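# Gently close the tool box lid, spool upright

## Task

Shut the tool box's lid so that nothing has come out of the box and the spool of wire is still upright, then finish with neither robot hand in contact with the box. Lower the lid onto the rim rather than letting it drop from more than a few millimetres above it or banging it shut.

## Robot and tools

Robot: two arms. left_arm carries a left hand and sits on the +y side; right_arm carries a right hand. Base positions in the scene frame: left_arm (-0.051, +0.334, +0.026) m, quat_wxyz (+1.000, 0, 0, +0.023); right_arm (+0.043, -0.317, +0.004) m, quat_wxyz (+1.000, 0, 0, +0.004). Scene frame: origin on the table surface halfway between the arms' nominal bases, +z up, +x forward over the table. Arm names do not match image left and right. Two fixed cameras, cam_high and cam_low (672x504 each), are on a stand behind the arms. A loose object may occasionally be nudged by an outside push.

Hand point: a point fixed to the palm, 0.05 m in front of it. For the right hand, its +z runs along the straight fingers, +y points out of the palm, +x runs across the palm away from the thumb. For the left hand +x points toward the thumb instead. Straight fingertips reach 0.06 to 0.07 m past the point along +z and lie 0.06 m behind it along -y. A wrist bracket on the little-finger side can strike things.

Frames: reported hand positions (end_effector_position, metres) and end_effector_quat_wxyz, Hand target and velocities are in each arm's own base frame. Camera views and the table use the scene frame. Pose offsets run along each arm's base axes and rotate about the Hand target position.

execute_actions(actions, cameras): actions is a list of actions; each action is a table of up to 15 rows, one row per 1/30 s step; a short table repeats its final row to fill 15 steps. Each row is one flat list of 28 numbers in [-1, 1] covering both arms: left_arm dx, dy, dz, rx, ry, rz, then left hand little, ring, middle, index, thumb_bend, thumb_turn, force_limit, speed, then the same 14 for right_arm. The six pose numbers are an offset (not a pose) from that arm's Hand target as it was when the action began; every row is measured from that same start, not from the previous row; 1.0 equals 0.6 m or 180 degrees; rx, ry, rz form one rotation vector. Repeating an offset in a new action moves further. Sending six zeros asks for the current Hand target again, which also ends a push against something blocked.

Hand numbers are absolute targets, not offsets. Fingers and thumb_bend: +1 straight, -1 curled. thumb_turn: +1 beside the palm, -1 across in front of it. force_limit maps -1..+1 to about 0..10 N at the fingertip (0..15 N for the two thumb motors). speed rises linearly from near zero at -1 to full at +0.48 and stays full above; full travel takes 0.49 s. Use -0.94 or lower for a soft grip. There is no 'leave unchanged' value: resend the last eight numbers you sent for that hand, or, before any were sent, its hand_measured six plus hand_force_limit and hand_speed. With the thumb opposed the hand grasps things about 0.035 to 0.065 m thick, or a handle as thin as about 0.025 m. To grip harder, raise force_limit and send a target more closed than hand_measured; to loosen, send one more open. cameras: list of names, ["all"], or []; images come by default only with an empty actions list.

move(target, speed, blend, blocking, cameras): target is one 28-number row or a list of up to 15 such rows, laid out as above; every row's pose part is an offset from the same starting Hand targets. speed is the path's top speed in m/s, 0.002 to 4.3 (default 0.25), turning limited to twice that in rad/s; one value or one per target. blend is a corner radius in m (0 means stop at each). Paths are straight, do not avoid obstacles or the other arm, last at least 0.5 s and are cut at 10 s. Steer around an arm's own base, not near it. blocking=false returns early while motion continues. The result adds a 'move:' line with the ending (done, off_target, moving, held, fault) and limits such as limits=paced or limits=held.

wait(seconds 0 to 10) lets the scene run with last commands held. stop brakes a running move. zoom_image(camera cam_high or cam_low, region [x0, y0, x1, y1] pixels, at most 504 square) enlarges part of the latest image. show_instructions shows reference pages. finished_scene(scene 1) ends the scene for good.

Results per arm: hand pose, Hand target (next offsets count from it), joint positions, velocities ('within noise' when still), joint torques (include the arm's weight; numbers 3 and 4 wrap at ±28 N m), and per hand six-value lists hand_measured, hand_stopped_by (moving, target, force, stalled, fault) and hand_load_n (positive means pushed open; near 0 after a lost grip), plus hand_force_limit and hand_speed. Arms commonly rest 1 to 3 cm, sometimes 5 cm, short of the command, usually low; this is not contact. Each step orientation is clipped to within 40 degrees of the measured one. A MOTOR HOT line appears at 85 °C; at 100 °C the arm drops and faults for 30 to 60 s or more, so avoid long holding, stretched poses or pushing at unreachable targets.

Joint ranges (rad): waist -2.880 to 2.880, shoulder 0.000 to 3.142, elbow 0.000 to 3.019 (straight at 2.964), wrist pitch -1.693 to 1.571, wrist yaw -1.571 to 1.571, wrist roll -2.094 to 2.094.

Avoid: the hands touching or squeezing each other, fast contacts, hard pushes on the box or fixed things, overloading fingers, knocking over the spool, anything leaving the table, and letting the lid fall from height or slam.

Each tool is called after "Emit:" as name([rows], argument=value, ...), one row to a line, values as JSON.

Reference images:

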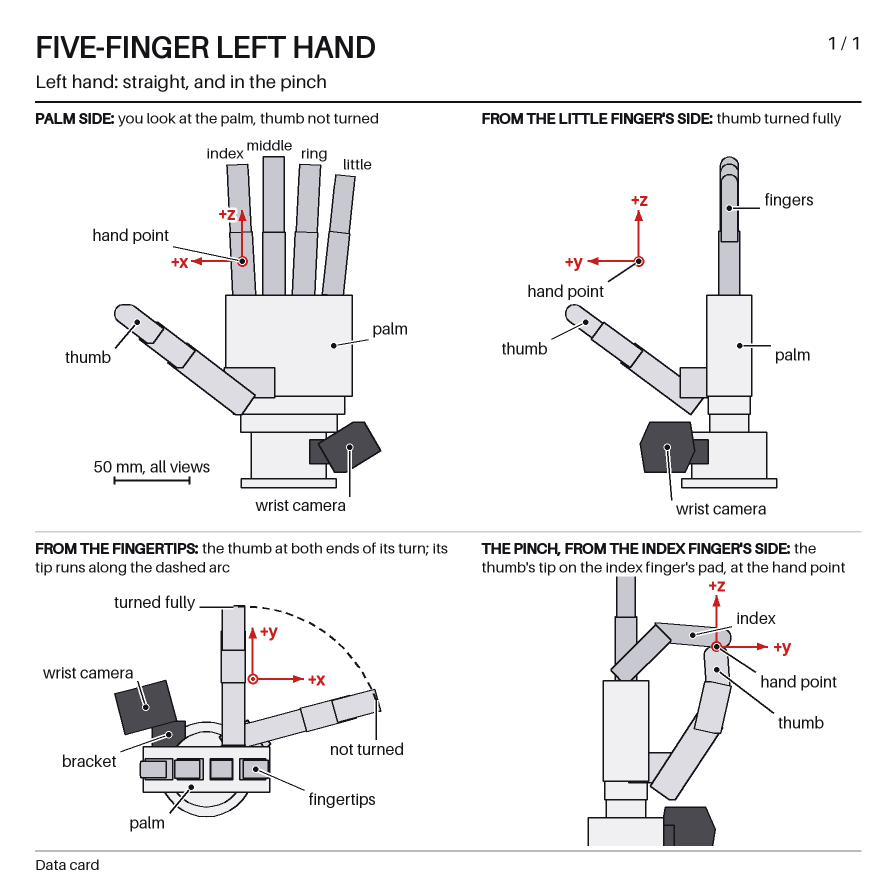

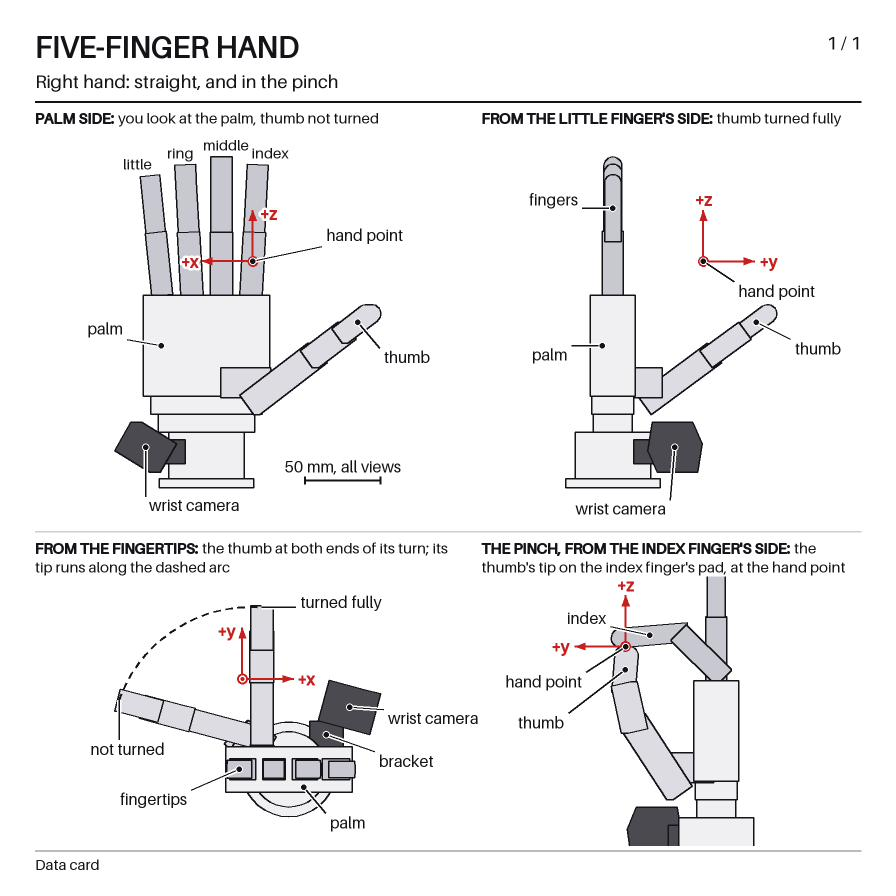

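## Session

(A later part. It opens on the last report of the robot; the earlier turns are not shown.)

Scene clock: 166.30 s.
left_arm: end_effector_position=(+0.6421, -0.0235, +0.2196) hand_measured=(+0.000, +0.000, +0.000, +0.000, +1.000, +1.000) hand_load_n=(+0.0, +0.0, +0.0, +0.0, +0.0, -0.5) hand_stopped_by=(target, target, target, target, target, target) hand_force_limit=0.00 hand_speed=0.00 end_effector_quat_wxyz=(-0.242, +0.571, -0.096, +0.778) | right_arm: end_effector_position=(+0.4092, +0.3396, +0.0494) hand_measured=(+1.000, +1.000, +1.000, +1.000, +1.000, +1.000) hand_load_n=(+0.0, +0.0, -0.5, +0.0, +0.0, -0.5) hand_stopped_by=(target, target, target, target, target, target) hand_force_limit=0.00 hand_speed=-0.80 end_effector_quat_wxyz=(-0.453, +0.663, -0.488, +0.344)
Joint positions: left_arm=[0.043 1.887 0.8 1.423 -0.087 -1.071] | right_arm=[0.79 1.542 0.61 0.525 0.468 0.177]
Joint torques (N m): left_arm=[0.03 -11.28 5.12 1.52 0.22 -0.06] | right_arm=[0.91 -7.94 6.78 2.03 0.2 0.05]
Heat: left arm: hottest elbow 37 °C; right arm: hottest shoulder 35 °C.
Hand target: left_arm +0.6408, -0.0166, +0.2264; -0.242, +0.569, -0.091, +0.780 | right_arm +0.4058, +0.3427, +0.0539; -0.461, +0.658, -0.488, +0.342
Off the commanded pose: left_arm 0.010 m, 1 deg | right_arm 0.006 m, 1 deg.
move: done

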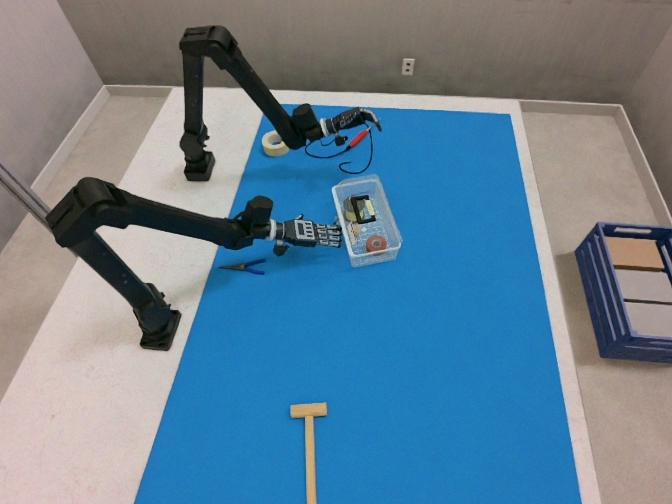

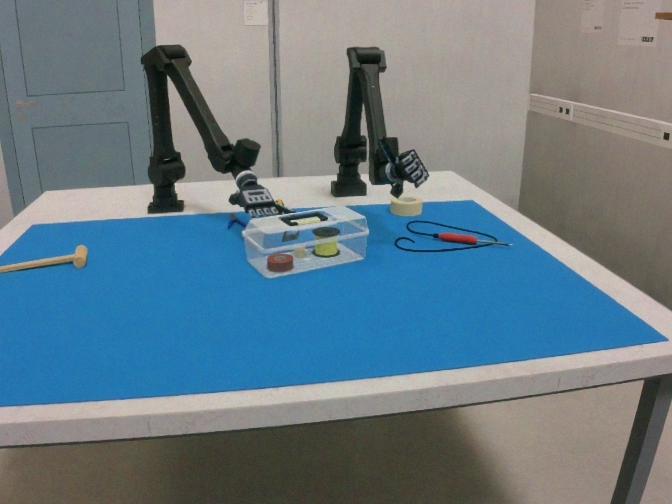

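Emit:
move([
  [0,0,0,0,0,0, 0, 0, 0, 0, 1, 1, 0, 0, -0.2,-0.09,0.02,0,0,0, 1,1,1,1,1,1,0,-0.8],
  [0,0,0,0,0,0, 0, 0, 0, 0, 1, 1, 0, 0, -0.25,-0.15,0.12,0,0,0, 1,1,1,1,1,1,0,-0.8],
], speed=0.12, blend=0.03, cameras=["all"])

Emit:
zoom_image(camera="cam_high", region=[310, 160, 410, 270])

Emit:
zoom_image(camera="cam_low", region=[230, 190, 380, 290])

Scene clock: 169.20 s.
left_arm: end_effector_position=(+0.6421, -0.0235, +0.2196) hand_measured=(+0.000, +0.000, +0.000, +0.000, +1.000, +1.000) hand_load_n=(+0.0, +0.0, -0.5, +0.0, +0.0, -0.5) hand_stopped_by=(target, target, target, target, target, target) hand_force_limit=0.00 hand_speed=0.00 end_effector_quat_wxyz=(-0.242, +0.571, -0.096, +0.778) | right_arm: end_effector_position=(+0.2568, +0.2489, +0.1223) hand_measured=(+1.000, +1.000, +1.000, +1.000, +1.000, +1.000) hand_load_n=(+0.0, +0.0, +0.0, +0.0, +0.0, -0.5) hand_stopped_by=(target, target, target, target, target, target) hand_force_limit=0.00 hand_speed=-0.80 end_effector_quat_wxyz=(-0.458, +0.659, -0.487, +0.345)
Joint positions: left_arm=[0.043 1.887 0.8 1.423 -0.087 -1.071] | right_arm=[1.007 0.757 0.319 -0.012 0.666 0.282]
Joint torques (N m): left_arm=[-0.03 -11.34 5.11 1.51 0.22 -0.06] | right_arm=[0.85 0.15 11.21 1.07 0.29 0.07]
Heat: left arm: hottest elbow 37 °C; right arm: hottest elbow 35 °C.
Hand target: left_arm +0.6408, -0.0166, +0.2264; -0.242, +0.569, -0.091, +0.780 | right_arm +0.2557, +0.2527, +0.1258; -0.461, +0.658, -0.487, +0.342
Off the commanded pose: left_arm 0.010 m, 1 deg | right_arm 0.005 m, 1 deg.
move: done

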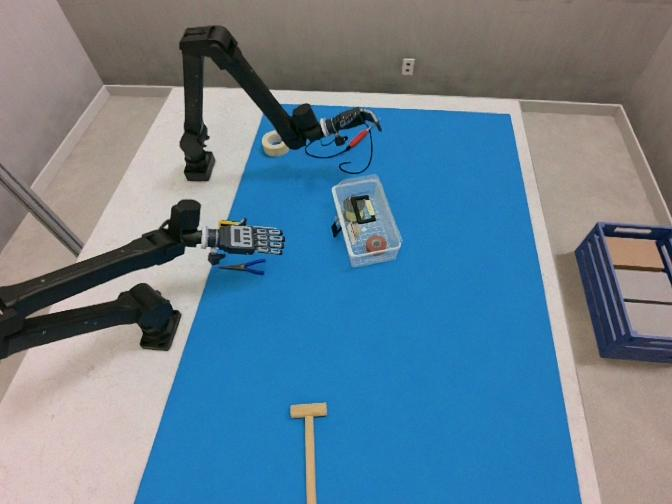

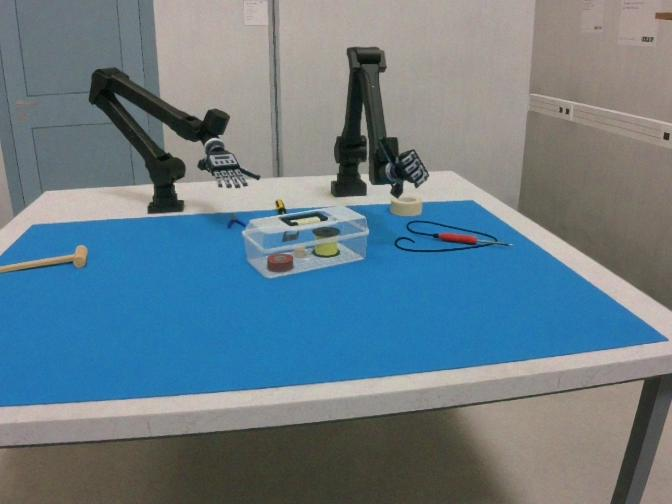

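Scaled by 4.582 from the camera's 672x504 image, which has a finer 960x720 frame.

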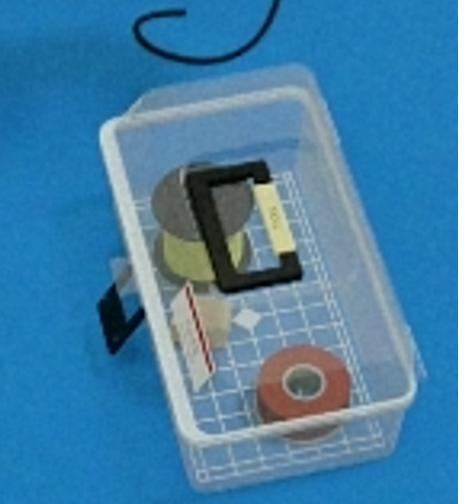

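Scaled by 3.360 from the camera's 672x504 image, which has a finer 960x720 frame.

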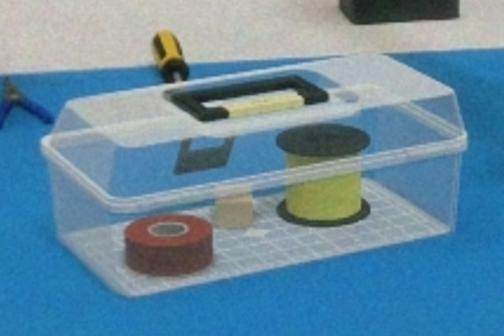

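Emit:
finished_scene()

The scene is finished: the task was done.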